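## Task

On the third shelf of the supply shelving (counting the bottom one as first), a cardboard box has a scrub sponge on top. Transfer that box into the cart's top tray. At the end the sponge must still rest on that third shelf without overhanging its front edge, and every other item that was on that shelf must also still be on it. The robot must not fall over or finish tilted, or the task fails.

## Robot and tools

Robot: a Dexmate Vega in simulation. It has a three-wheeled base (two steered, driven front wheels and a passive rear caster), a torso that folds in a Z from three joints (torso_hip_rad, torso_knee_rad, torso_waist_rad), a head (head_pan_rad, head_tilt_rad, head_camera_tilt_rad), and two 7-joint arms, each ending in a two-finger gripper. Cameras: head_camera, left_wrist_camera, right_wrist_camera. The footprint is about 0.70 m long and 0.63 m wide; its front edge is 0.35 m ahead of the base origin. Stray objects may occasionally get nudged by an outside push.

Frames (all in metres): the base frame sits on the floor under the point the base spins about, with x forward, y to the left, z up. Hand positions (left_hand, right_hand) and chest are printed in it. A hand point lies between the fingers, 0.033 m back from the closed tips; fingers run along the hand's z axis and close along its y axis, the camera side is -x. The odometry frame is the base frame as it was when the scene began; base_odometry counts wheel turns only, so slipping shows as travel.

Tool move: one action per call, plus "cameras" (list of camera names, or "all"; [] for none). An action uses "base", "joints" or both (optionally with "speeds" and "min_time_s"), or else "target" by itself. Empty move just reports state and pictures.
- base: a single key, an offset from where the base now is. translate_m (metres, forward +, -2 to 2), strafe_m (metres, left +, -2 to 2; heading can drift about 0.02 rad), or rotate_rad (radians, counter-clockwise +, -3.2 to 3.2). Front wheels first swivel to the new direction (up to about 1.1 s). Base motion gives up after 14 s (time_out).
- joints: an object of absolute targets in radians, one key per joint named above (e.g. left_elbow_rad, right_gripper_rad). Ranges: hip 0 to 1.57, knee 0 to 3.141, waist -1.57 to 1.57 (chest lean = knee - hip - waist). Left shoulder pitch: + swings down; right shoulder pitch: - swings down. Left wrist pitch + tips hand down, right wrist pitch - does. Elbow -3.041 to 0.214, 0 straight, negative bends up. Gripper 0 (shut) to 0.785, each finger's angle; tip gap is about 0.3 x angle - 0.002 m. Torso joints in one action arrive together. Fold posture, listed shoulder pitch, shoulder yaw, upper arm roll, elbow, forearm roll, wrist pitch, wrist yaw: left 1, 0.5, -0.6, -2.5, 0, -0.9, 0; right -1, -0.5, 0.6, -2.5, 0, 0.9, 0. Torso presets (hip, knee, waist): stand 0.469, 1.617, 1.048 (start); stand_high 0.78, 1.57, 0.44; lean_20 0.52, 1.05, 0.18; lean_45 0.52, 1.05, -0.26; low_lean_45 0, 0, -0.79 (fold arms first).
- target: absolute pose for one hand: side ("left"/"right"), x, y, z in the base frame (metres, -3 to 3), pitch_deg (90 fingers down, 0 level; -30 to 95), heading_deg (0 forward, + counter-clockwise), optional roll_deg (default 0, jaw line level) and line_only (true = only a straight-line path allowed). Heading and roll span -360 to 360. Checked against the robot only, not furniture; needs the robot at rest. Long moves may stop at "short (part of ...)": resend the same target. Non-straight paths swing all joints together and can sweep wide.
- speeds: caps for this action only: translate_m and strafe_m 0.04 to 0.3 m/s, rotate_rad 0.1 to 0.6 rad/s.
- min_time_s: 0.1 to 8, minimum duration of each arm/head motion.
An unknown key makes a call invalid; an out-of-range value gets it refused, and a refused or stopped call cancels your later calls in that reply.

Other tools: wait (seconds 0 to 10, cameras) returns state after idling; zoom_image (camera, region [x0,y0,x1,y1] pixels, at most 504 by 504) enlarges part of that camera's latest picture; read_manual gives licence texts; finished_scene (scene number) closes the scene irreversibly, so the goal must hold without the robot.

Reading results: "move" is done or the worst status. Per group: done; off_target (resting away from target, maybe still pushing); contact_stop (arm pushed near full torque about 0.6 s; the whole arm or torso group stops and forgets targets); time_out; not_followed / "joint command not followed" / "pose unreachable" (built-in arm-collision check held the arm back, often with a cause line); hand status reached (within 10 mm and 2 degrees), short, or refused with a reason; unfinished. on_its_own lists uncommanded behaviour. turned_by_wheels and turned_by_imu are rotation since the last result; an IMU turn above 0.03 rad after a straight or sideways drive suggests a bump. base_tilt gives forward/right lean in degrees (about 2 degrees bias). Joint torques follow arm joint order, include the arm's own weight. MOTOR HOT appears at 65 °C.

Avoid: driving into furniture (the base does not stop, wheels stall or spin); letting arms strike or squeeze each other (a hard press ends the scene); closing a gripper on the other hand's fingers; pushing hard into objects, which can cause a torque fault (arm frozen 10 s) or overheating (arm stopped 30 to 60 s); loads over about 4 kg at long reach; tipping the robot, which cannot recover; dropping, slamming or releasing moving objects. After any stop, back the arm away first. Unfolding arms near a shelf can shove the robot backward, and straight-hanging arms hit the base in leaning postures.

Each tool is called after "Request:" by a JSON object that holds its "name" and its "arguments".

## Session

Request:
{"name": "move", "arguments": {}}

Scene clock: 0.00 s.
Joint torques (N m): no reading
base_odometry: x=+0.000 y=+0.000 heading=+0.000
turned_by_wheels: +0.000
turned_by_imu: +0.000
base_tilt: forward=+0.1 right=+0.3
base_status: not commanded
joint_positions: torso_hip_rad=+0.469 torso_knee_rad=+1.617 torso_waist_rad=+1.048 left_shoulder_pitch_rad=+2.208 left_shoulder_yaw_rad=+0.002 left_upper_arm_roll_rad=+0.004 left_elbow_rad=-1.093 left_forearm_roll_rad=+0.009 left_wrist_pitch_rad=-0.495 left_wrist_yaw_rad=+0.018 left_gripper_rad=+0.005 right_shoulder_pitch_rad=-2.195 right_shoulder_yaw_rad=+0.020 right_upper_arm_roll_rad=-0.015 right_elbow_rad=-1.081 right_forearm_roll_rad=+0.002 right_wrist_pitch_rad=+0.504 right_wrist_yaw_rad=-0.019 right_gripper_rad=+0.005 head_pan_rad=+0.000 head_tilt_rad=+0.000 head_camera_tilt_rad=+0.000
joint_status: not commanded
chest: x=-0.0111 y=+0.0000 z=+1.4155 quat_wxyz=(+0.999, +0.000, +0.050, +0.000) (m; base frame)
left_hand: x=+0.1875 y=+0.2317 z=+0.6007 quat_wxyz=(+0.413, +0.002, +0.911, +0.006) pitch_deg=+41.2 heading_deg=+0.7 roll_deg=+1.0 back=up (m; base frame)
right_hand: x=+0.1939 y=-0.2174 z=+0.6016 quat_wxyz=(+0.417, +0.011, +0.909, +0.002) pitch_deg=+40.7 heading_deg=-0.4 roll_deg=+1.0 back=up (m; base frame)
pictures: head_camera, left_wrist_camera, right_wrist_camera

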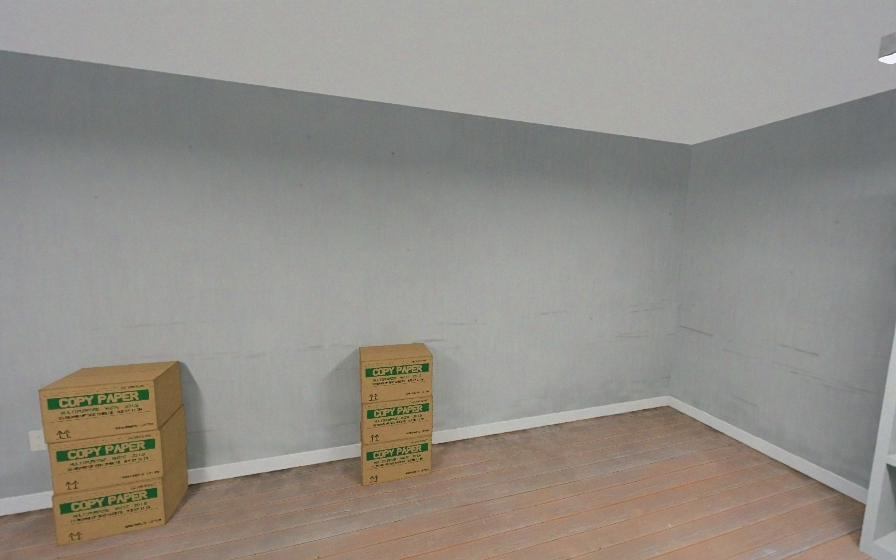

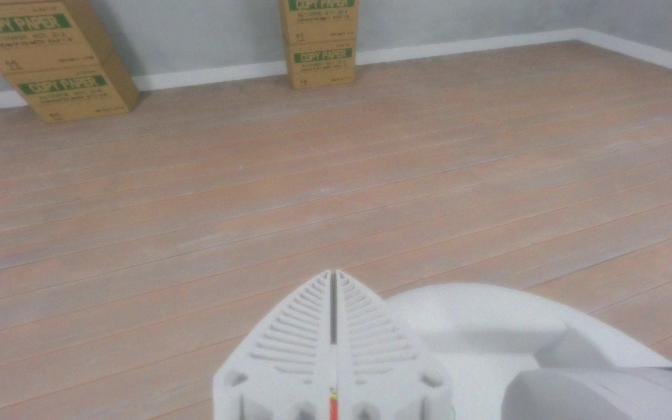

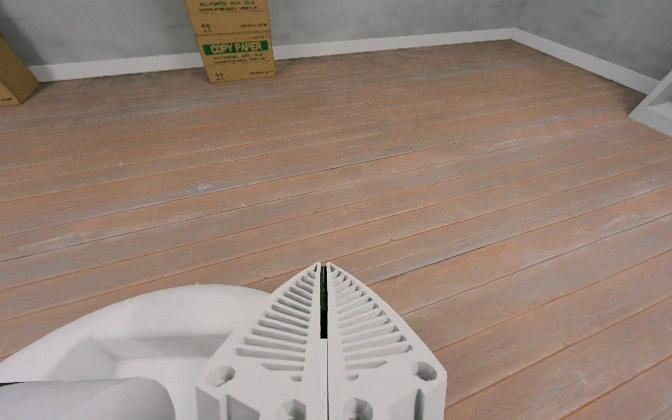

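Request:
{"name": "move", "arguments": {"joints": {"head_pan_rad": -1.3, "head_camera_tilt_rad": 0.3}, "cameras": ["head_camera"]}}

Request:
{"name": "move", "arguments": {"joints": {"head_pan_rad": -2.4, "head_camera_tilt_rad": 0.3}, "cameras": ["head_camera"]}}

Request:
{"name": "move", "arguments": {"joints": {"head_pan_rad": 1.5, "head_camera_tilt_rad": 0.3}, "cameras": ["head_camera"]}}

Scene clock: 1.90 s.
Joint torques (N m): left_arm=[7.48 0.72 1.28 -3.6 0 -2.37 0.02] | right_arm=[-4.78 -1.24 0.06 -3.26 0.07 3.43 -0.05]
move: done
base_odometry: x=+0.000 y=+0.000 heading=+0.000
turned_by_wheels: +0.000
turned_by_imu: +0.000
base_tilt: forward=+0.2 right=+0.3
base_status: not commanded
joint_positions: torso_hip_rad=+0.469 torso_knee_rad=+1.617 torso_waist_rad=+1.048 left_shoulder_pitch_rad=+2.208 left_shoulder_yaw_rad=+0.002 left_upper_arm_roll_rad=+0.004 left_elbow_rad=-1.093 left_forearm_roll_rad=+0.009 left_wrist_pitch_rad=-0.495 left_wrist_yaw_rad=+0.018 left_gripper_rad=+0.005 right_shoulder_pitch_rad=-2.195 right_shoulder_yaw_rad=+0.020 right_upper_arm_roll_rad=-0.015 right_elbow_rad=-1.081 right_forearm_roll_rad=+0.002 right_wrist_pitch_rad=+0.504 right_wrist_yaw_rad=-0.019 right_gripper_rad=+0.005 head_pan_rad=-1.299 head_tilt_rad=+0.000 head_camera_tilt_rad=+0.299
joint_status: all done
chest: x=-0.0111 y=+0.0000 z=+1.4155 quat_wxyz=(+0.999, +0.000, +0.050, +0.000) (m; base frame)
left_hand: x=+0.1875 y=+0.2317 z=+0.6007 quat_wxyz=(+0.413, +0.002, +0.911, +0.006) pitch_deg=+41.2 heading_deg=+0.7 roll_deg=+1.0 back=up (m; base frame)
right_hand: x=+0.1939 y=-0.2174 z=+0.6016 quat_wxyz=(+0.417, +0.011, +0.909, +0.002) pitch_deg=+40.7 heading_deg=-0.4 roll_deg=+1.0 back=up (m; base frame)
pictures: head_camera
camera_calibration:
head_camera: T_world_to_cam=[[-0.953901, -0.277745, 0.113711, -0.214707], [-0.192301, 0.274746, -0.942091, 1.42829], [0.23042, -0.920528, -0.315491, 0.447271], [0, 0, 0, 1]] pos_world=[-0.0332088, -0.0403253, 1.5111]

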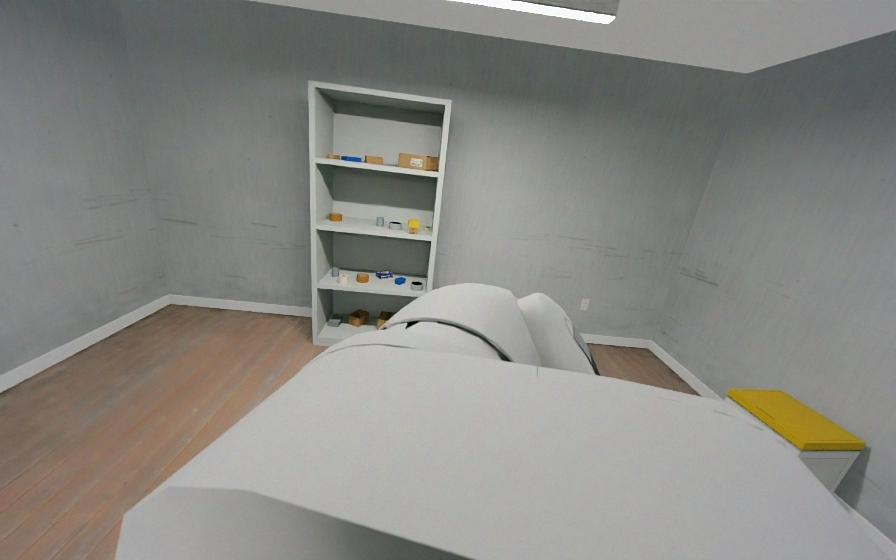

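Scene clock: 3.30 s.
Joint torques (N m): left_arm=[6.43 -0.03 1.3 -4.2 -0.1 -2.87 0.15] | right_arm=[-5.12 0.11 -0.07 -5.45 -0.51 2.69 -0.33]
move: done
base_odometry: x=+0.000 y=+0.000 heading=+0.000
turned_by_wheels: +0.000
turned_by_imu: +0.000
base_tilt: forward=+0.2 right=+0.3
base_status: not commanded
joint_positions: torso_hip_rad=+0.469 torso_knee_rad=+1.617 torso_waist_rad=+1.048 left_shoulder_pitch_rad=+2.208 left_shoulder_yaw_rad=+0.002 left_upper_arm_roll_rad=+0.004 left_elbow_rad=-1.093 left_forearm_roll_rad=+0.009 left_wrist_pitch_rad=-0.495 left_wrist_yaw_rad=+0.018 left_gripper_rad=+0.005 right_shoulder_pitch_rad=-2.195 right_shoulder_yaw_rad=+0.020 right_upper_arm_roll_rad=-0.015 right_elbow_rad=-1.081 right_forearm_roll_rad=+0.002 right_wrist_pitch_rad=+0.504 right_wrist_yaw_rad=-0.019 right_gripper_rad=+0.005 head_pan_rad=-2.399 head_tilt_rad=+0.000 head_camera_tilt_rad=+0.299
joint_status: all done
chest: x=-0.0111 y=+0.0000 z=+1.4155 quat_wxyz=(+0.999, +0.000, +0.050, +0.000) (m; base frame)
left_hand: x=+0.1875 y=+0.2317 z=+0.6007 quat_wxyz=(+0.413, +0.002, +0.911, +0.006) pitch_deg=+41.2 heading_deg=+0.7 roll_deg=+1.0 back=up (m; base frame)
right_hand: x=+0.1939 y=-0.2174 z=+0.6016 quat_wxyz=(+0.417, +0.011, +0.909, +0.002) pitch_deg=+40.7 heading_deg=-0.4 roll_deg=+1.0 back=up (m; base frame)
pictures: head_camera
camera_calibration:
head_camera: T_world_to_cam=[[-0.678014, 0.729994, 0.0860529, -0.152099], [0.104093, 0.211247, -0.971874, 1.49571], [-0.727641, -0.649987, -0.219216, 0.229523], [0, 0, 0, 1]] pos_world=[-0.0918078, -0.0557462, 1.51704]

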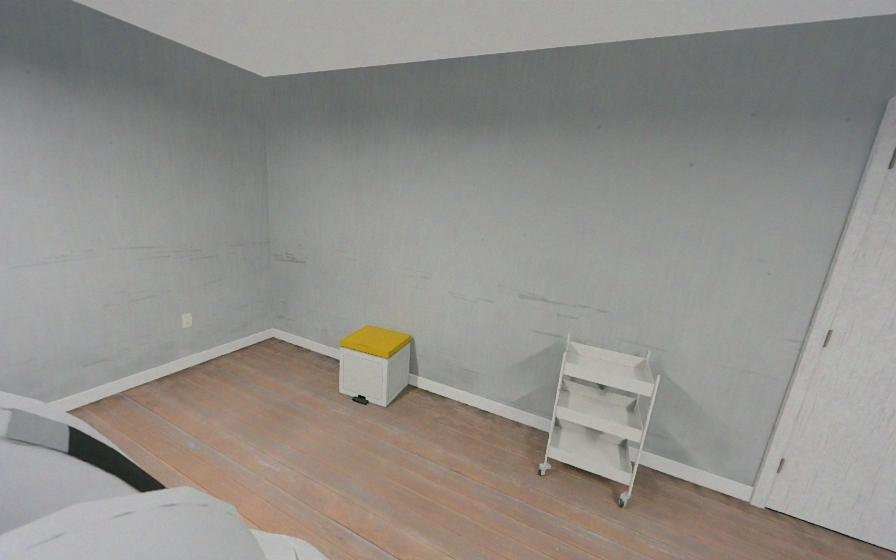

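Scene clock: 6.57 s.
Joint torques (N m): left_arm=[7.97 -0.12 1.12 -4.25 -0.05 -2.54 -0.09] | right_arm=[-5.15 0.12 0.36 -3.94 0.32 2.12 -0.17]
move: done
base_odometry: x=+0.000 y=+0.000 heading=+0.000
turned_by_wheels: +0.000
turned_by_imu: +0.001
base_tilt: forward=+0.2 right=+0.3
base_status: not commanded
joint_positions: torso_hip_rad=+0.469 torso_knee_rad=+1.617 torso_waist_rad=+1.048 left_shoulder_pitch_rad=+2.208 left_shoulder_yaw_rad=+0.002 left_upper_arm_roll_rad=+0.004 left_elbow_rad=-1.093 left_forearm_roll_rad=+0.009 left_wrist_pitch_rad=-0.495 left_wrist_yaw_rad=+0.018 left_gripper_rad=+0.005 right_shoulder_pitch_rad=-2.195 right_shoulder_yaw_rad=+0.020 right_upper_arm_roll_rad=-0.015 right_elbow_rad=-1.081 right_forearm_roll_rad=+0.002 right_wrist_pitch_rad=+0.504 right_wrist_yaw_rad=-0.019 right_gripper_rad=+0.005 head_pan_rad=+1.499 head_tilt_rad=+0.000 head_camera_tilt_rad=+0.299
joint_status: all done
chest: x=-0.0111 y=+0.0000 z=+1.4155 quat_wxyz=(+0.999, +0.000, +0.050, +0.000) (m; base frame)
left_hand: x=+0.1875 y=+0.2317 z=+0.6007 quat_wxyz=(+0.413, +0.002, +0.911, +0.006) pitch_deg=+41.2 heading_deg=+0.7 roll_deg=+1.0 back=up (m; base frame)
right_hand: x=+0.1939 y=-0.2174 z=+0.6016 quat_wxyz=(+0.417, +0.011, +0.909, +0.002) pitch_deg=+40.7 heading_deg=-0.4 roll_deg=+1.0 back=up (m; base frame)
pictures: head_camera
camera_calibration:
head_camera: T_world_to_cam=[[0.994747, -0.0614039, -0.0819016, 0.227864], [-0.0963463, -0.291354, -0.951751, 1.4502], [0.0345788, 0.954642, -0.29574, 0.402676], [0, 0, 0, 1]] pos_world=[-0.10087, 0.0521024, 1.51798]

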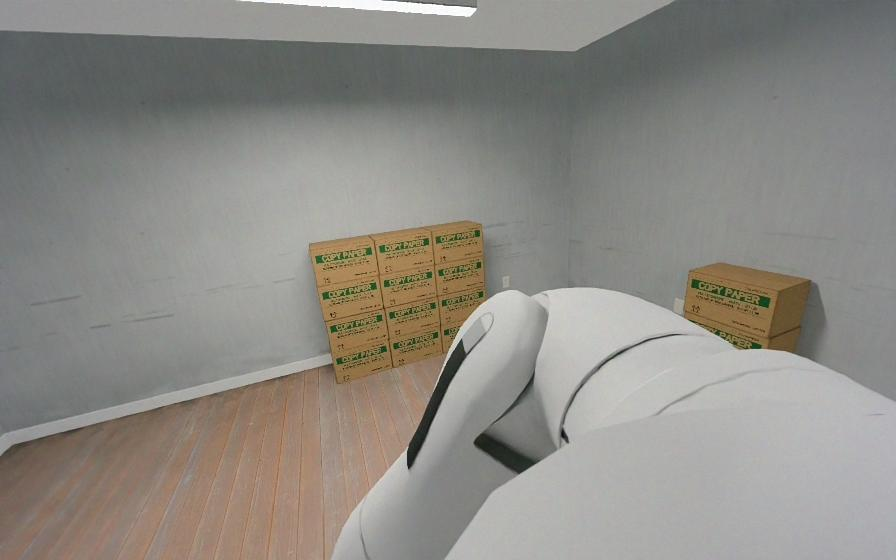

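Request:
{"name": "move", "arguments": {"joints": {"head_pan_rad": -1.3, "head_camera_tilt_rad": 0.2}, "cameras": ["head_camera"]}}

Request:
{"name": "zoom_image", "arguments": {"camera": "head_camera", "region": [300, 120, 470, 300]}}

Scene clock: 10.13 s.
Joint torques (N m): left_arm=[9.23 0.1 1.08 -3.55 0.01 -2.88 -0.05] | right_arm=[-5.57 0.08 -0.57 -4.04 -0.12 3.27 0.04]
move: done
base_odometry: x=+0.000 y=+0.000 heading=+0.000
turned_by_wheels: +0.000
turned_by_imu: +0.001
base_tilt: forward=+0.1 right=+0.3
base_status: not commanded
joint_positions: torso_hip_rad=+0.469 torso_knee_rad=+1.617 torso_waist_rad=+1.048 left_shoulder_pitch_rad=+2.208 left_shoulder_yaw_rad=+0.002 left_upper_arm_roll_rad=+0.004 left_elbow_rad=-1.093 left_forearm_roll_rad=+0.009 left_wrist_pitch_rad=-0.495 left_wrist_yaw_rad=+0.018 left_gripper_rad=+0.005 right_shoulder_pitch_rad=-2.195 right_shoulder_yaw_rad=+0.020 right_upper_arm_roll_rad=-0.015 right_elbow_rad=-1.081 right_forearm_roll_rad=+0.002 right_wrist_pitch_rad=+0.504 right_wrist_yaw_rad=-0.019 right_gripper_rad=+0.005 head_pan_rad=-1.299 head_tilt_rad=+0.000 head_camera_tilt_rad=+0.201
joint_status: all done
chest: x=-0.0111 y=+0.0000 z=+1.4155 quat_wxyz=(+0.999, +0.000, +0.050, +0.000) (m; base frame)
left_hand: x=+0.1875 y=+0.2317 z=+0.6007 quat_wxyz=(+0.413, +0.002, +0.911, +0.006) pitch_deg=+41.2 heading_deg=+0.7 roll_deg=+1.0 back=up (m; base frame)
right_hand: x=+0.1939 y=-0.2174 z=+0.6016 quat_wxyz=(+0.417, +0.011, +0.909, +0.002) pitch_deg=+40.7 heading_deg=-0.4 roll_deg=+1.0 back=up (m; base frame)
pictures: head_camera
camera_calibration:
head_camera: T_world_to_cam=[[-0.954296, -0.275984, 0.11468, -0.216104], [-0.169203, 0.182621, -0.968514, 1.46929], [0.246352, -0.943654, -0.220972, 0.308391], [0, 0, 0, 1]] pos_world=[-0.033593, -0.0369497, 1.51595]

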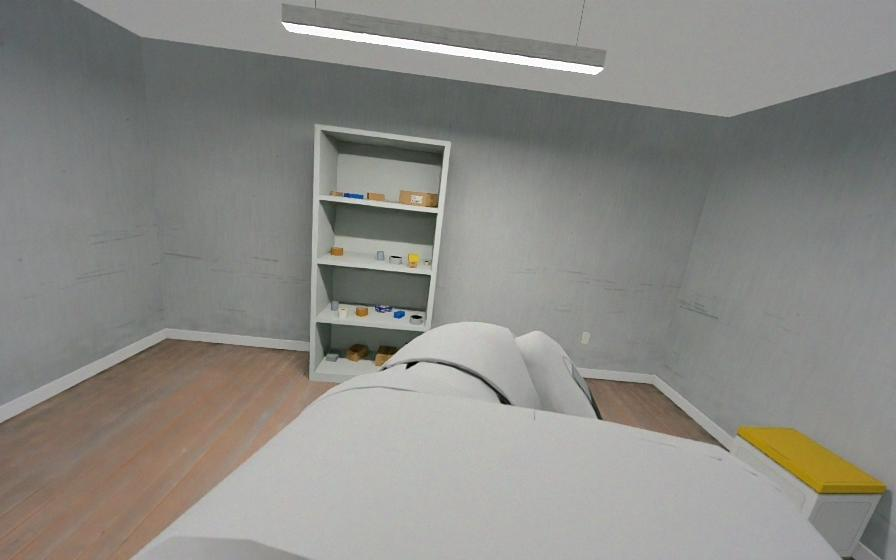

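Scaled by 2.800 from the camera's 896x560 image, which has a finer 960x600 frame.

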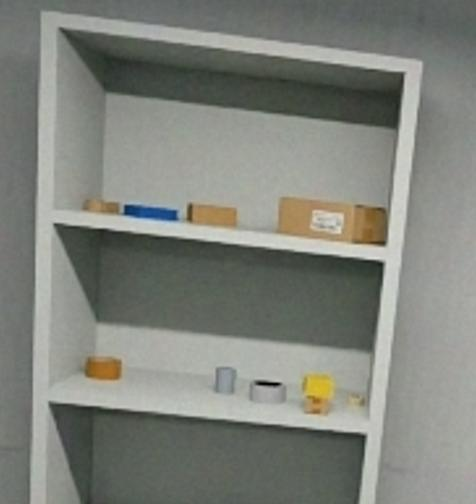

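Request:
{"name": "move", "arguments": {"target": {"side":"right","x":0.42,"y":-0.2,"z":1.2,"pitch_deg":35,"heading_deg":0}, "cameras": ["right_wrist_camera"]}}

Request:
{"name": "move", "arguments": {"base": {"rotate_rad":-1.088}, "joints": {"head_pan_rad":0,"head_camera_tilt_rad":0.3,"right_gripper_rad":0.45}, "cameras": ["head_camera"]}}

Request:
{"name": "move", "arguments": {"base": {"translate_m":1.634}, "cameras": []}}

Request:
{"name": "move", "arguments": {"base": {"rotate_rad":-0.203}}}

Request:
{"name": "zoom_image", "arguments": {"camera": "head_camera", "region": [200, 250, 700, 550]}}

Scene clock: 12.17 s.
Joint torques (N m): left_arm=[7.12 0.87 1.53 -3.75 -0.06 -2.45 0.2] | right_arm=[-5.16 -0.57 0.16 -4.55 -0.16 2.08 -0.28]
move: refused
base_odometry: x=+0.000 y=+0.000 heading=+0.000
turned_by_wheels: +0.000
turned_by_imu: +0.001
base_tilt: forward=+0.1 right=+0.4
base_status: not commanded
joint_positions: torso_hip_rad=+0.469 torso_knee_rad=+1.617 torso_waist_rad=+1.048 left_shoulder_pitch_rad=+2.208 left_shoulder_yaw_rad=+0.002 left_upper_arm_roll_rad=+0.004 left_elbow_rad=-1.093 left_forearm_roll_rad=+0.009 left_wrist_pitch_rad=-0.495 left_wrist_yaw_rad=+0.018 left_gripper_rad=+0.005 right_shoulder_pitch_rad=-2.195 right_shoulder_yaw_rad=+0.020 right_upper_arm_roll_rad=-0.015 right_elbow_rad=-1.081 right_forearm_roll_rad=+0.002 right_wrist_pitch_rad=+0.504 right_wrist_yaw_rad=-0.019 right_gripper_rad=+0.005 head_pan_rad=-1.299 head_tilt_rad=+0.000 head_camera_tilt_rad=+0.201
joint_status: not commanded
chest: x=-0.0111 y=+0.0000 z=+1.4155 quat_wxyz=(+0.999, +0.000, +0.050, +0.000) (m; base frame)
left_hand: x=+0.1875 y=+0.2317 z=+0.6007 quat_wxyz=(+0.413, +0.002, +0.911, +0.006) pitch_deg=+41.2 heading_deg=+0.7 roll_deg=+1.0 back=up (m; base frame)
right_hand: x=+0.1939 y=-0.2174 z=+0.6016 quat_wxyz=(+0.417, +0.011, +0.909, +0.002) pitch_deg=+40.7 heading_deg=-0.4 roll_deg=+1.0 back=up (m; base frame)
right_hand_status: refused: the best posture that gets there brings the right shoulder into the right wrist, as the model's coarse spheres have them (needs 2.6 cm clear). Nothing moved.
pictures: right_wrist_camera

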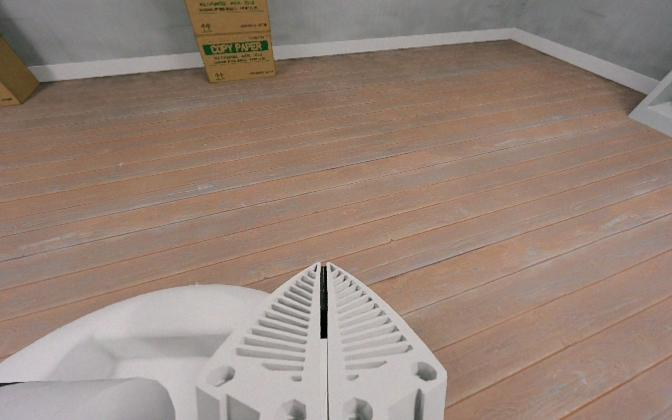

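not run: a stop came earlier in this reply.

not run: a stop came earlier in this reply.

not run: a stop came earlier in this reply.

This scene's latest camera images include none from head_camera. They are from: right_wrist_camera. head_camera's image comes with the result of a call that names it in "cameras".

Request:
{"name": "move", "arguments": {"target": {"side":"right","x":0.58,"y":-0.22,"z":1.12,"pitch_deg":25,"heading_deg":0}, "cameras": ["right_wrist_camera"]}}

Request:
{"name": "move", "arguments": {"base": {"rotate_rad":-1.088}, "joints": {"head_pan_rad":0,"head_camera_tilt_rad":0.3,"right_gripper_rad":0.45}, "cameras": ["head_camera"]}}

Request:
{"name": "move", "arguments": {"base": {"translate_m":1.534}, "cameras": []}}

Request:
{"name": "move", "arguments": {"base": {"rotate_rad":-0.203}}}

Request:
{"name": "zoom_image", "arguments": {"camera": "head_camera", "region": [200, 250, 700, 550]}}

Scene clock: 18.87 s.
Joint torques (N m): left_arm=[8.15 -0.43 1.22 -4.12 -0.02 -2.57 0.14] | right_arm=[16.98 -6.42 3.68 -8.74 -0.48 1.9 -0.08]
move: done
base_odometry: x=+0.000 y=+0.000 heading=+0.000
turned_by_wheels: +0.000
turned_by_imu: +0.002
base_tilt: forward=+0.1 right=+0.3
base_status: not commanded
joint_positions: torso_hip_rad=+0.469 torso_knee_rad=+1.617 torso_waist_rad=+1.048 left_shoulder_pitch_rad=+2.208 left_shoulder_yaw_rad=+0.002 left_upper_arm_roll_rad=+0.004 left_elbow_rad=-1.093 left_forearm_roll_rad=+0.009 left_wrist_pitch_rad=-0.495 left_wrist_yaw_rad=+0.018 left_gripper_rad=+0.005 right_shoulder_pitch_rad=-1.537 right_shoulder_yaw_rad=-0.868 right_upper_arm_roll_rad=-0.121 right_elbow_rad=-2.487 right_forearm_roll_rad=+1.378 right_wrist_pitch_rad=-0.695 right_wrist_yaw_rad=-1.028 right_gripper_rad=+0.005 head_pan_rad=-1.299 head_tilt_rad=+0.000 head_camera_tilt_rad=+0.201
joint_status: not commanded
chest: x=-0.0111 y=+0.0000 z=+1.4155 quat_wxyz=(+0.999, +0.000, +0.050, +0.000) (m; base frame)
left_hand: x=+0.1875 y=+0.2317 z=+0.6007 quat_wxyz=(+0.413, +0.002, +0.911, +0.006) pitch_deg=+41.2 heading_deg=+0.7 roll_deg=+1.0 back=up (m; base frame)
right_hand: x=+0.5811 y=-0.2219 z=+1.1182 quat_wxyz=(+0.537, +0.003, +0.844, +0.000) pitch_deg=+25.0 heading_deg=-0.2 roll_deg=+0.3 back=up (m; base frame)
right_hand_status: reached (checked arc [a long move; over the whole arc the hand travels 0.85 m to end 0.65 m from its start, up to 0.24 m off the straight line; right_elbow_rad turns most, 1.41 rad; on the way or at its end the hand turns up to 29 deg from its attitude at the start], planned for 4.7 s): 3 mm and 0.4 deg off.
pictures: right_wrist_camera
camera_calibration:
right_wrist_camera: T_world_to_cam=[[-0.0435097, -0.998571, 0.0310343, -0.238801], [-0.55681, -0.00155388, -0.830639, 1.3035], [0.8295, -0.0534211, -0.555946, 0.28276], [0, 0, 0, 1]] pos_world=[0.480863, -0.221329, 1.24735]

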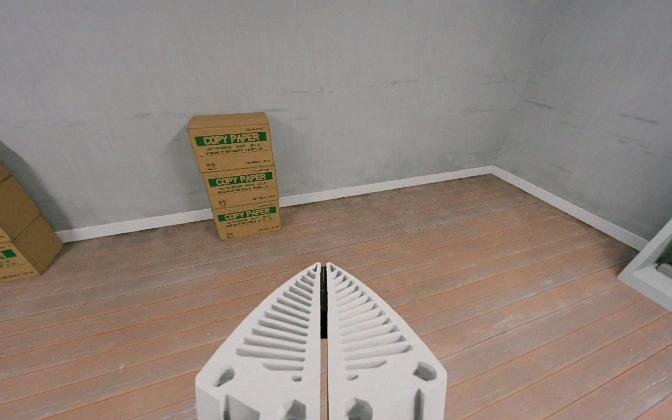

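Scene clock: 22.23 s.
Joint torques (N m): left_arm=[7.71 0.09 1.22 -3.17 -0.04 -2.91 0.13] | right_arm=[17.02 -5.56 4.48 -10.05 -0.81 2.73 -0.25]
move: done
base_odometry: x=+0.000 y=+0.000 heading=-1.087
turned_by_wheels: -1.087
turned_by_imu: -1.057
base_tilt: forward=+0.2 right=+0.3
base_status: done
joint_positions: torso_hip_rad=+0.469 torso_knee_rad=+1.617 torso_waist_rad=+1.048 left_shoulder_pitch_rad=+2.208 left_shoulder_yaw_rad=+0.002 left_upper_arm_roll_rad=+0.004 left_elbow_rad=-1.093 left_forearm_roll_rad=+0.009 left_wrist_pitch_rad=-0.495 left_wrist_yaw_rad=+0.018 left_gripper_rad=+0.005 right_shoulder_pitch_rad=-1.535 right_shoulder_yaw_rad=-0.872 right_upper_arm_roll_rad=-0.121 right_elbow_rad=-2.492 right_forearm_roll_rad=+1.383 right_wrist_pitch_rad=-0.700 right_wrist_yaw_rad=-1.032 right_gripper_rad=+0.450 head_pan_rad=-0.001 head_tilt_rad=+0.000 head_camera_tilt_rad=+0.299
joint_status: all done
chest: x=-0.0111 y=+0.0000 z=+1.4155 quat_wxyz=(+0.999, +0.000, +0.050, +0.000) (m; base frame)
left_hand: x=+0.1875 y=+0.2317 z=+0.6007 quat_wxyz=(+0.413, +0.002, +0.911, +0.006) pitch_deg=+41.2 heading_deg=+0.7 roll_deg=+1.0 back=up (m; base frame)
right_hand: x=+0.5799 y=-0.2201 z=+1.1196 quat_wxyz=(+0.537, +0.000, +0.844, +0.000) pitch_deg=+25.0 heading_deg=+0.0 roll_deg=+0.0 back=up (m; base frame)
pictures: head_camera
camera_calibration:
head_camera: T_world_to_cam=[[0.0111054, -0.999796, 0.0168682, 0.00441097], [-0.384936, -0.0198437, -0.92273, 1.38456], [0.922876, 0.00375407, -0.385078, 0.604635], [0, 0, 0, 1]] pos_world=[-0.0250855, 0.029615, 1.51033]

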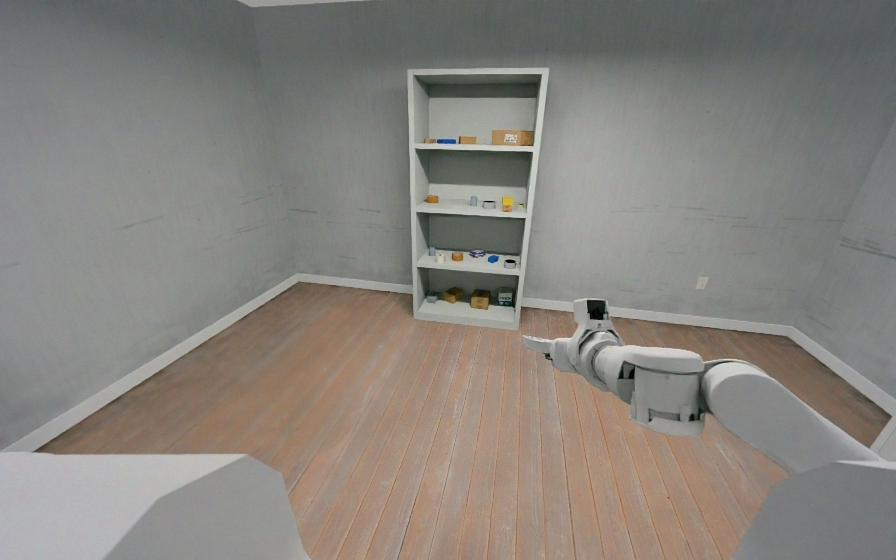

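Scene clock: 29.43 s.
Joint torques (N m): left_arm=[6.83 -0.36 0.99 -4.21 -0.08 -2.52 0.04] | right_arm=[16.94 -5.12 4.86 -9.41 -0.86 1.53 -0.09]
move: done
base_odometry: x=+0.710 y=-1.360 heading=-1.088
turned_by_wheels: -0.001
turned_by_imu: -0.008
base_tilt: forward=+0.1 right=+0.3
base_status: done
joint_positions: torso_hip_rad=+0.469 torso_knee_rad=+1.617 torso_waist_rad=+1.048 left_shoulder_pitch_rad=+2.208 left_shoulder_yaw_rad=+0.002 left_upper_arm_roll_rad=+0.004 left_elbow_rad=-1.093 left_forearm_roll_rad=+0.009 left_wrist_pitch_rad=-0.495 left_wrist_yaw_rad=+0.018 left_gripper_rad=+0.005 right_shoulder_pitch_rad=-1.535 right_shoulder_yaw_rad=-0.872 right_upper_arm_roll_rad=-0.121 right_elbow_rad=-2.492 right_forearm_roll_rad=+1.383 right_wrist_pitch_rad=-0.700 right_wrist_yaw_rad=-1.033 right_gripper_rad=+0.450 head_pan_rad=-0.001 head_tilt_rad=+0.000 head_camera_tilt_rad=+0.299
joint_status: not commanded
chest: x=-0.0110 y=+0.0000 z=+1.4155 quat_wxyz=(+0.999, +0.000, +0.050, +0.000) (m; base frame)
left_hand: x=+0.1875 y=+0.2317 z=+0.6007 quat_wxyz=(+0.413, +0.002, +0.911, +0.006) pitch_deg=+41.2 heading_deg=+0.7 roll_deg=+1.0 back=up (m; base frame)
right_hand: x=+0.5800 y=-0.2201 z=+1.1195 quat_wxyz=(+0.537, +0.000, +0.844, +0.000) pitch_deg=+25.1 heading_deg=+0.0 roll_deg=+0.0 back=up (m; base frame)
pictures: none
No camera images: "cameras" was empty.

Scene clock: 31.87 s.
Joint torques (N m): left_arm=[8.04 -0.04 1 -4.2 -0.1 -2.61 0.14] | right_arm=[16 -6.25 5.28 -8.93 -1.08 1.91 -0.23]
move: done
base_odometry: x=+0.710 y=-1.360 heading=-1.291
turned_by_wheels: -0.203
turned_by_imu: -0.198
base_tilt: forward=+0.2 right=+0.3
base_status: done
joint_positions: torso_hip_rad=+0.469 torso_knee_rad=+1.617 torso_waist_rad=+1.048 left_shoulder_pitch_rad=+2.208 left_shoulder_yaw_rad=+0.002 left_upper_arm_roll_rad=+0.004 left_elbow_rad=-1.093 left_forearm_roll_rad=+0.009 left_wrist_pitch_rad=-0.495 left_wrist_yaw_rad=+0.018 left_gripper_rad=+0.005 right_shoulder_pitch_rad=-1.535 right_shoulder_yaw_rad=-0.872 right_upper_arm_roll_rad=-0.121 right_elbow_rad=-2.492 right_forearm_roll_rad=+1.383 right_wrist_pitch_rad=-0.700 right_wrist_yaw_rad=-1.033 right_gripper_rad=+0.450 head_pan_rad=-0.001 head_tilt_rad=+0.000 head_camera_tilt_rad=+0.299
joint_status: not commanded
chest: x=-0.0110 y=+0.0000 z=+1.4155 quat_wxyz=(+0.999, +0.000, +0.050, +0.000) (m; base frame)
left_hand: x=+0.1875 y=+0.2317 z=+0.6007 quat_wxyz=(+0.413, +0.002, +0.911, +0.006) pitch_deg=+41.2 heading_deg=+0.7 roll_deg=+1.1 back=up (m; base frame)
right_hand: x=+0.5800 y=-0.2201 z=+1.1195 quat_wxyz=(+0.537, +0.000, +0.844, +0.000) pitch_deg=+25.1 heading_deg=+0.0 roll_deg=+0.0 back=up (m; base frame)
pictures: head_camera, left_wrist_camera, right_wrist_camera
camera_calibration:
head_camera: T_world_to_cam=[[0.0111989, -0.999796, 0.016827, 0.00447488], [-0.385019, -0.019842, -0.922695, 1.38454], [0.922841, 0.0038545, -0.385163, 0.604667], [0, 0, 0, 1]] pos_world=[-0.0249861, 0.0296154, 1.51033]
left_wrist_camera: T_world_to_cam=[[0.00337361, -0.999858, 0.0165, 0.217317], [-0.724272, -0.0138201, -0.689376, 0.615887], [0.689506, -0.00962479, -0.724216, 0.461484], [0, 0, 0, 1]] pos_world=[0.12714, 0.23024, 0.755207]
right_wrist_camera: T_world_to_cam=[[-0.0383154, -0.998633, 0.0355424, -0.245232], [-0.557036, -0.00818424, -0.830448, 1.30247], [0.829604, -0.0516173, -0.555961, 0.284909], [0, 0, 0, 1]] pos_world=[0.479766, -0.219531, 1.24875]

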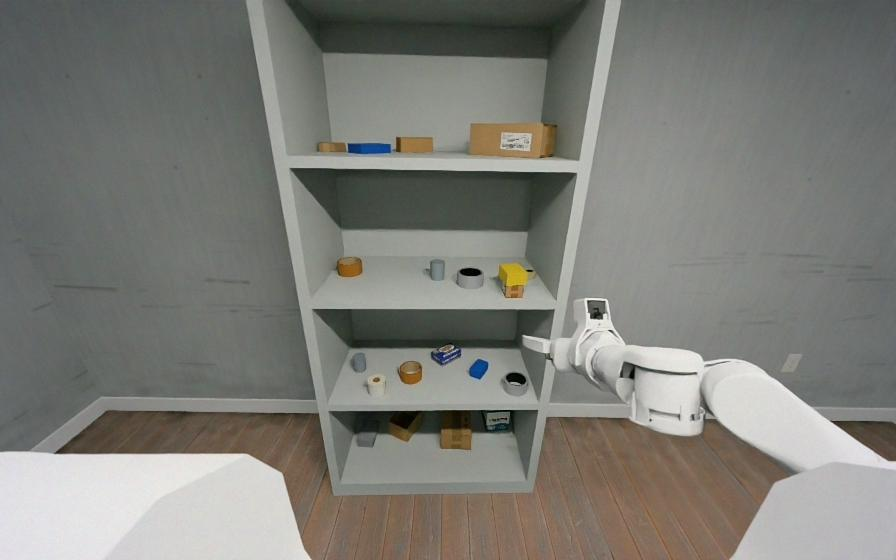

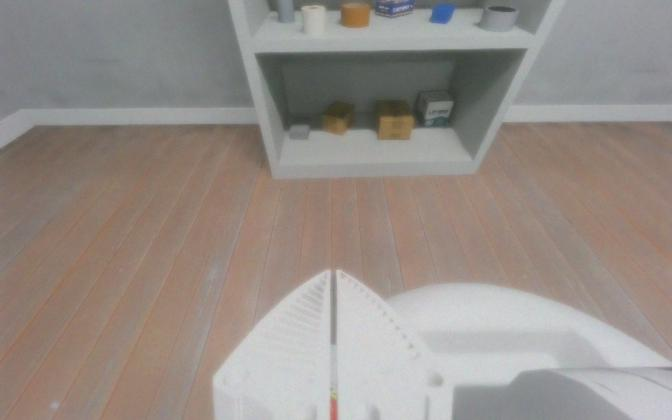

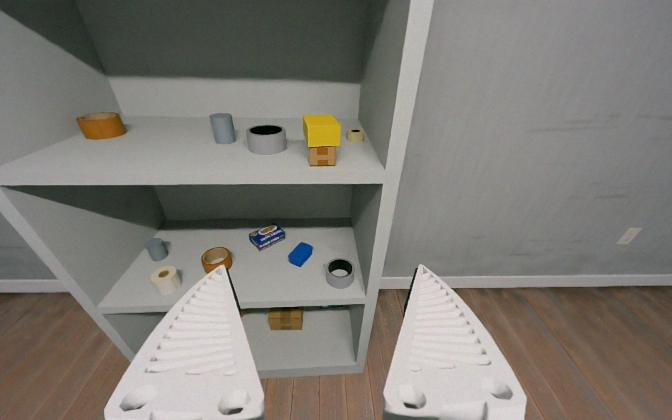

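Scaled by 1.008 from the camera's 896x560 image, which has a finer 960x600 frame.

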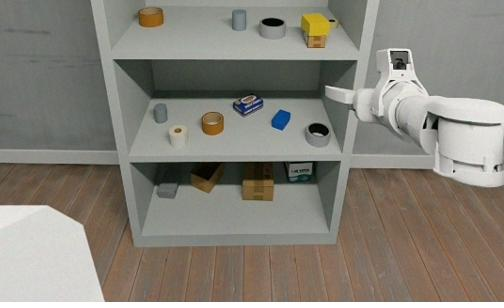

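Request:
{"name": "move", "arguments": {"base": {"translate_m":0.32}}}

Request:
{"name": "zoom_image", "arguments": {"camera": "right_wrist_camera", "region": [200, 20, 500, 260]}}

Request:
{"name": "zoom_image", "arguments": {"camera": "head_camera", "region": [400, 240, 640, 400]}}

Scene clock: 35.93 s.
Joint torques (N m): left_arm=[7.9 0.98 1.05 -4.64 0.01 -2.56 0.2] | right_arm=[15.85 -5.31 4.97 -7.83 -1.07 2.28 -0.08]
move: done
base_odometry: x=+0.798 y=-1.668 heading=-1.291
turned_by_wheels: -0.001
turned_by_imu: -0.002
base_tilt: forward=+0.1 right=+0.3
base_status: done
joint_positions: torso_hip_rad=+0.469 torso_knee_rad=+1.617 torso_waist_rad=+1.048 left_shoulder_pitch_rad=+2.208 left_shoulder_yaw_rad=+0.002 left_upper_arm_roll_rad=+0.004 left_elbow_rad=-1.093 left_forearm_roll_rad=+0.009 left_wrist_pitch_rad=-0.495 left_wrist_yaw_rad=+0.018 left_gripper_rad=+0.005 right_shoulder_pitch_rad=-1.535 right_shoulder_yaw_rad=-0.872 right_upper_arm_roll_rad=-0.121 right_elbow_rad=-2.492 right_forearm_roll_rad=+1.383 right_wrist_pitch_rad=-0.700 right_wrist_yaw_rad=-1.033 right_gripper_rad=+0.450 head_pan_rad=-0.001 head_tilt_rad=+0.000 head_camera_tilt_rad=+0.299
joint_status: not commanded
chest: x=-0.0110 y=+0.0000 z=+1.4155 quat_wxyz=(+0.999, +0.000, +0.050, +0.000) (m; base frame)
left_hand: x=+0.1875 y=+0.2317 z=+0.6007 quat_wxyz=(+0.413, +0.002, +0.911, +0.006) pitch_deg=+41.2 heading_deg=+0.7 roll_deg=+1.1 back=up (m; base frame)
right_hand: x=+0.5800 y=-0.2201 z=+1.1195 quat_wxyz=(+0.537, +0.000, +0.844, +0.000) pitch_deg=+25.1 heading_deg=+0.0 roll_deg=+0.0 back=up (m; base frame)
pictures: head_camera, left_wrist_camera, right_wrist_camera
camera_calibration:
head_camera: T_world_to_cam=[[0.0111992, -0.999796, 0.0168282, 0.00447307], [-0.385056, -0.0198434, -0.92268, 1.38452], [0.922825, 0.00385348, -0.385199, 0.604722], [0, 0, 0, 1]] pos_world=[-0.0249863, 0.0296154, 1.51033]
left_wrist_camera: T_world_to_cam=[[0.00337361, -0.999858, 0.0165, 0.217317], [-0.724272, -0.0138201, -0.689376, 0.615887], [0.689506, -0.00962479, -0.724216, 0.461484], [0, 0, 0, 1]] pos_world=[0.12714, 0.23024, 0.755207]
right_wrist_camera: T_world_to_cam=[[-0.0383154, -0.998633, 0.0355424, -0.245232], [-0.557036, -0.00818424, -0.830448, 1.30247], [0.829604, -0.0516173, -0.555961, 0.284909], [0, 0, 0, 1]] pos_world=[0.479766, -0.219531, 1.24875]

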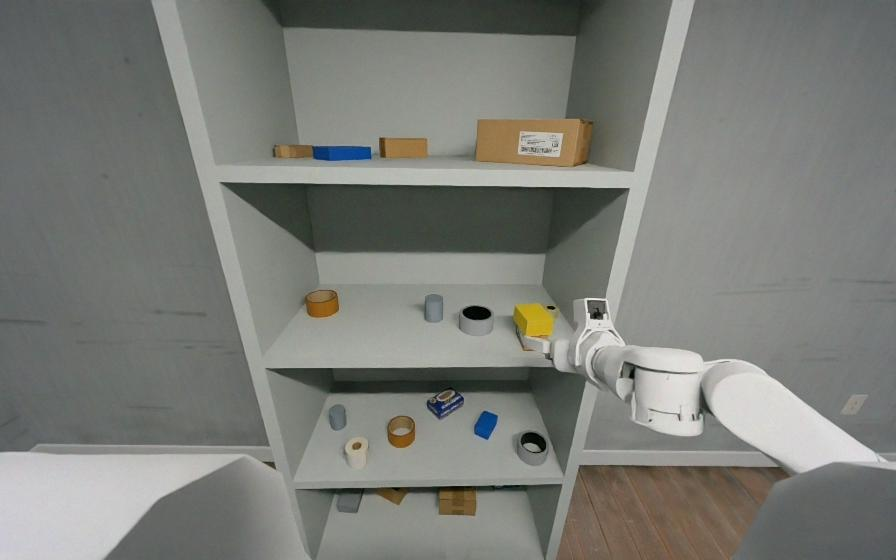

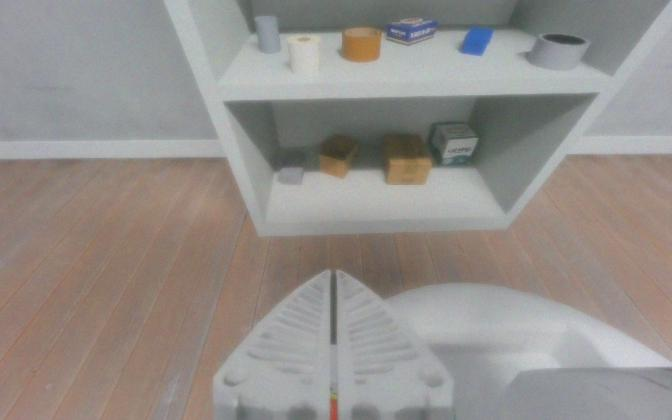

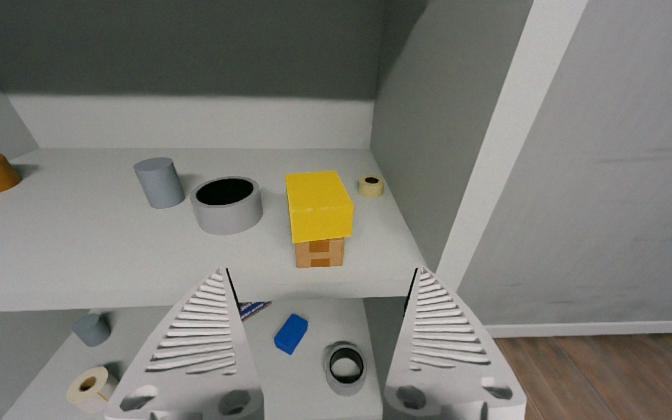

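Scaled by 1.680 from the camera's 672x420 image, which has a finer 960x600 frame.

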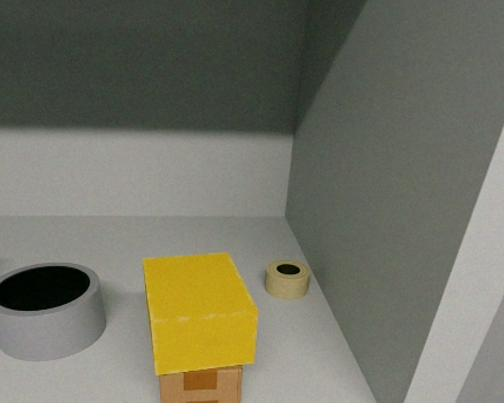

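Scaled by 2.100 from the camera's 896x560 image, which has a finer 960x600 frame.

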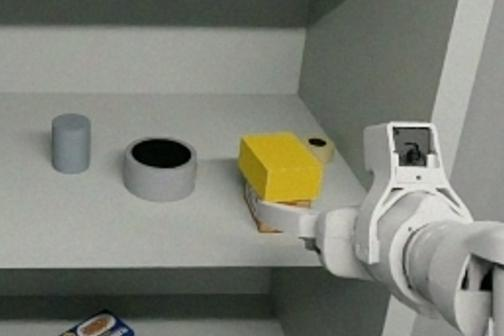

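Request:
{"name": "move", "arguments": {"joints": {"right_gripper_rad":0.41}, "cameras": []}}

Request:
{"name": "move", "arguments": {"target": {"side":"right","x":0.745,"y":-0.214,"z":1.073,"pitch_deg":25,"heading_deg":8,"line_only":true}, "cameras": ["head_camera","right_wrist_camera"]}}

Request:
{"name": "zoom_image", "arguments": {"camera": "right_wrist_camera", "region": [150, 150, 550, 400]}}

Scene clock: 37.73 s.
Joint torques (N m): left_arm=[7.29 0.63 0.89 -3.81 -0.08 -2.21 0.06] | right_arm=[15.14 -6.05 4.91 -8.08 -0.77 2.21 -0.44]
move: done
base_odometry: x=+0.798 y=-1.668 heading=-1.291
turned_by_wheels: +0.000
turned_by_imu: +0.000
base_tilt: forward=+0.2 right=+0.3
base_status: not commanded
joint_positions: torso_hip_rad=+0.469 torso_knee_rad=+1.617 torso_waist_rad=+1.048 left_shoulder_pitch_rad=+2.208 left_shoulder_yaw_rad=+0.002 left_upper_arm_roll_rad=+0.004 left_elbow_rad=-1.093 left_forearm_roll_rad=+0.009 left_wrist_pitch_rad=-0.495 left_wrist_yaw_rad=+0.018 left_gripper_rad=+0.005 right_shoulder_pitch_rad=-1.535 right_shoulder_yaw_rad=-0.872 right_upper_arm_roll_rad=-0.121 right_elbow_rad=-2.492 right_forearm_roll_rad=+1.383 right_wrist_pitch_rad=-0.700 right_wrist_yaw_rad=-1.033 right_gripper_rad=+0.410 head_pan_rad=-0.001 head_tilt_rad=+0.000 head_camera_tilt_rad=+0.299
joint_status: all done
chest: x=-0.0110 y=+0.0000 z=+1.4155 quat_wxyz=(+0.999, +0.000, +0.050, +0.000) (m; base frame)
left_hand: x=+0.1875 y=+0.2317 z=+0.6007 quat_wxyz=(+0.413, +0.002, +0.911, +0.006) pitch_deg=+41.2 heading_deg=+0.7 roll_deg=+1.1 back=up (m; base frame)
right_hand: x=+0.5800 y=-0.2201 z=+1.1195 quat_wxyz=(+0.537, +0.000, +0.844, +0.000) pitch_deg=+25.1 heading_deg=+0.0 roll_deg=+0.0 back=up (m; base frame)
pictures: none
No camera images: "cameras" was empty.

Scene clock: 41.63 s.
Joint torques (N m): left_arm=[7.21 1.62 1.19 -4.25 -0.01 -3.13 0.02] | right_arm=[25.67 -2.54 5.15 -3.76 -0.75 2.5 0.35]
move: done
base_odometry: x=+0.798 y=-1.668 heading=-1.291
turned_by_wheels: +0.000
turned_by_imu: +0.001
base_tilt: forward=+0.2 right=+0.4
base_status: not commanded
joint_positions: torso_hip_rad=+0.469 torso_knee_rad=+1.617 torso_waist_rad=+1.048 left_shoulder_pitch_rad=+2.208 left_shoulder_yaw_rad=+0.002 left_upper_arm_roll_rad=+0.004 left_elbow_rad=-1.093 left_forearm_roll_rad=+0.009 left_wrist_pitch_rad=-0.495 left_wrist_yaw_rad=+0.018 left_gripper_rad=+0.005 right_shoulder_pitch_rad=-1.073 right_shoulder_yaw_rad=-0.778 right_upper_arm_roll_rad=-0.452 right_elbow_rad=-1.856 right_forearm_roll_rad=+1.095 right_wrist_pitch_rad=-0.646 right_wrist_yaw_rad=-0.491 right_gripper_rad=+0.410 head_pan_rad=-0.001 head_tilt_rad=+0.000 head_camera_tilt_rad=+0.299
joint_status: not commanded
chest: x=-0.0110 y=+0.0000 z=+1.4155 quat_wxyz=(+0.999, +0.000, +0.050, +0.000) (m; base frame)
left_hand: x=+0.1875 y=+0.2317 z=+0.6007 quat_wxyz=(+0.413, +0.002, +0.911, +0.006) pitch_deg=+41.2 heading_deg=+0.7 roll_deg=+1.1 back=up (m; base frame)
right_hand: x=+0.7436 y=-0.2141 z=+1.0729 quat_wxyz=(+0.536, -0.058, +0.842, +0.037) pitch_deg=+25.0 heading_deg=+7.9 roll_deg=+0.0 back=up (m; base frame)
right_hand_status: reached (straight line, planned for 2.3 s): 1 mm and 0.1 deg off.
pictures: head_camera, right_wrist_camera
camera_calibration:
head_camera: T_world_to_cam=[[0.0111992, -0.999796, 0.0168282, 0.00447307], [-0.385056, -0.0198434, -0.92268, 1.38452], [0.922825, 0.00385348, -0.385199, 0.604722], [0, 0, 0, 1]] pos_world=[-0.0249863, 0.0296154, 1.51033]
right_wrist_camera: T_world_to_cam=[[0.0998613, -0.99438, 0.0351717, -0.332832], [-0.550409, -0.0846536, -0.830593, 1.33376], [0.828902, 0.0635853, -0.555769, 0.148507], [0, 0, 0, 1]] pos_world=[0.644251, -0.227497, 1.20205]

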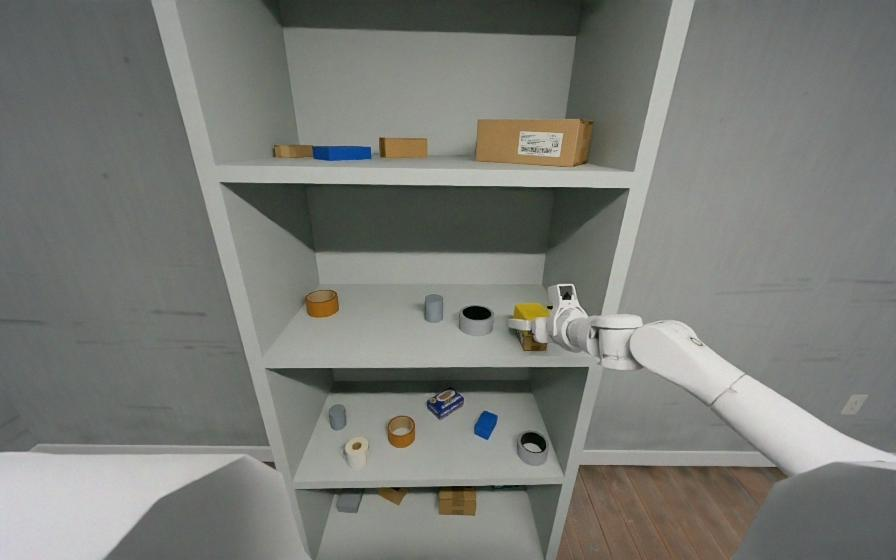

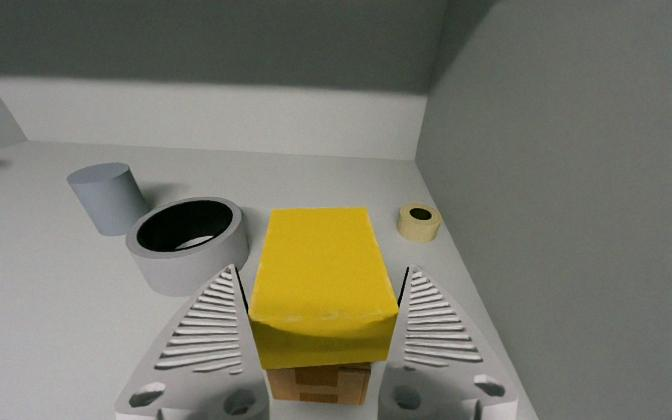

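Scaled by 1.260 from the camera's 672x420 image, which has a finer 960x600 frame.

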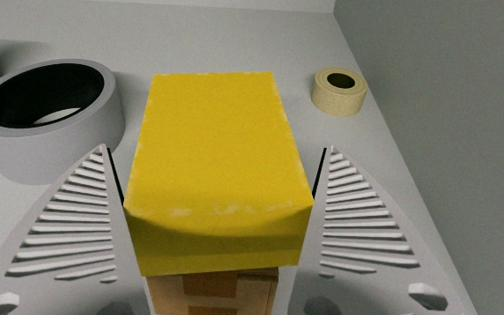

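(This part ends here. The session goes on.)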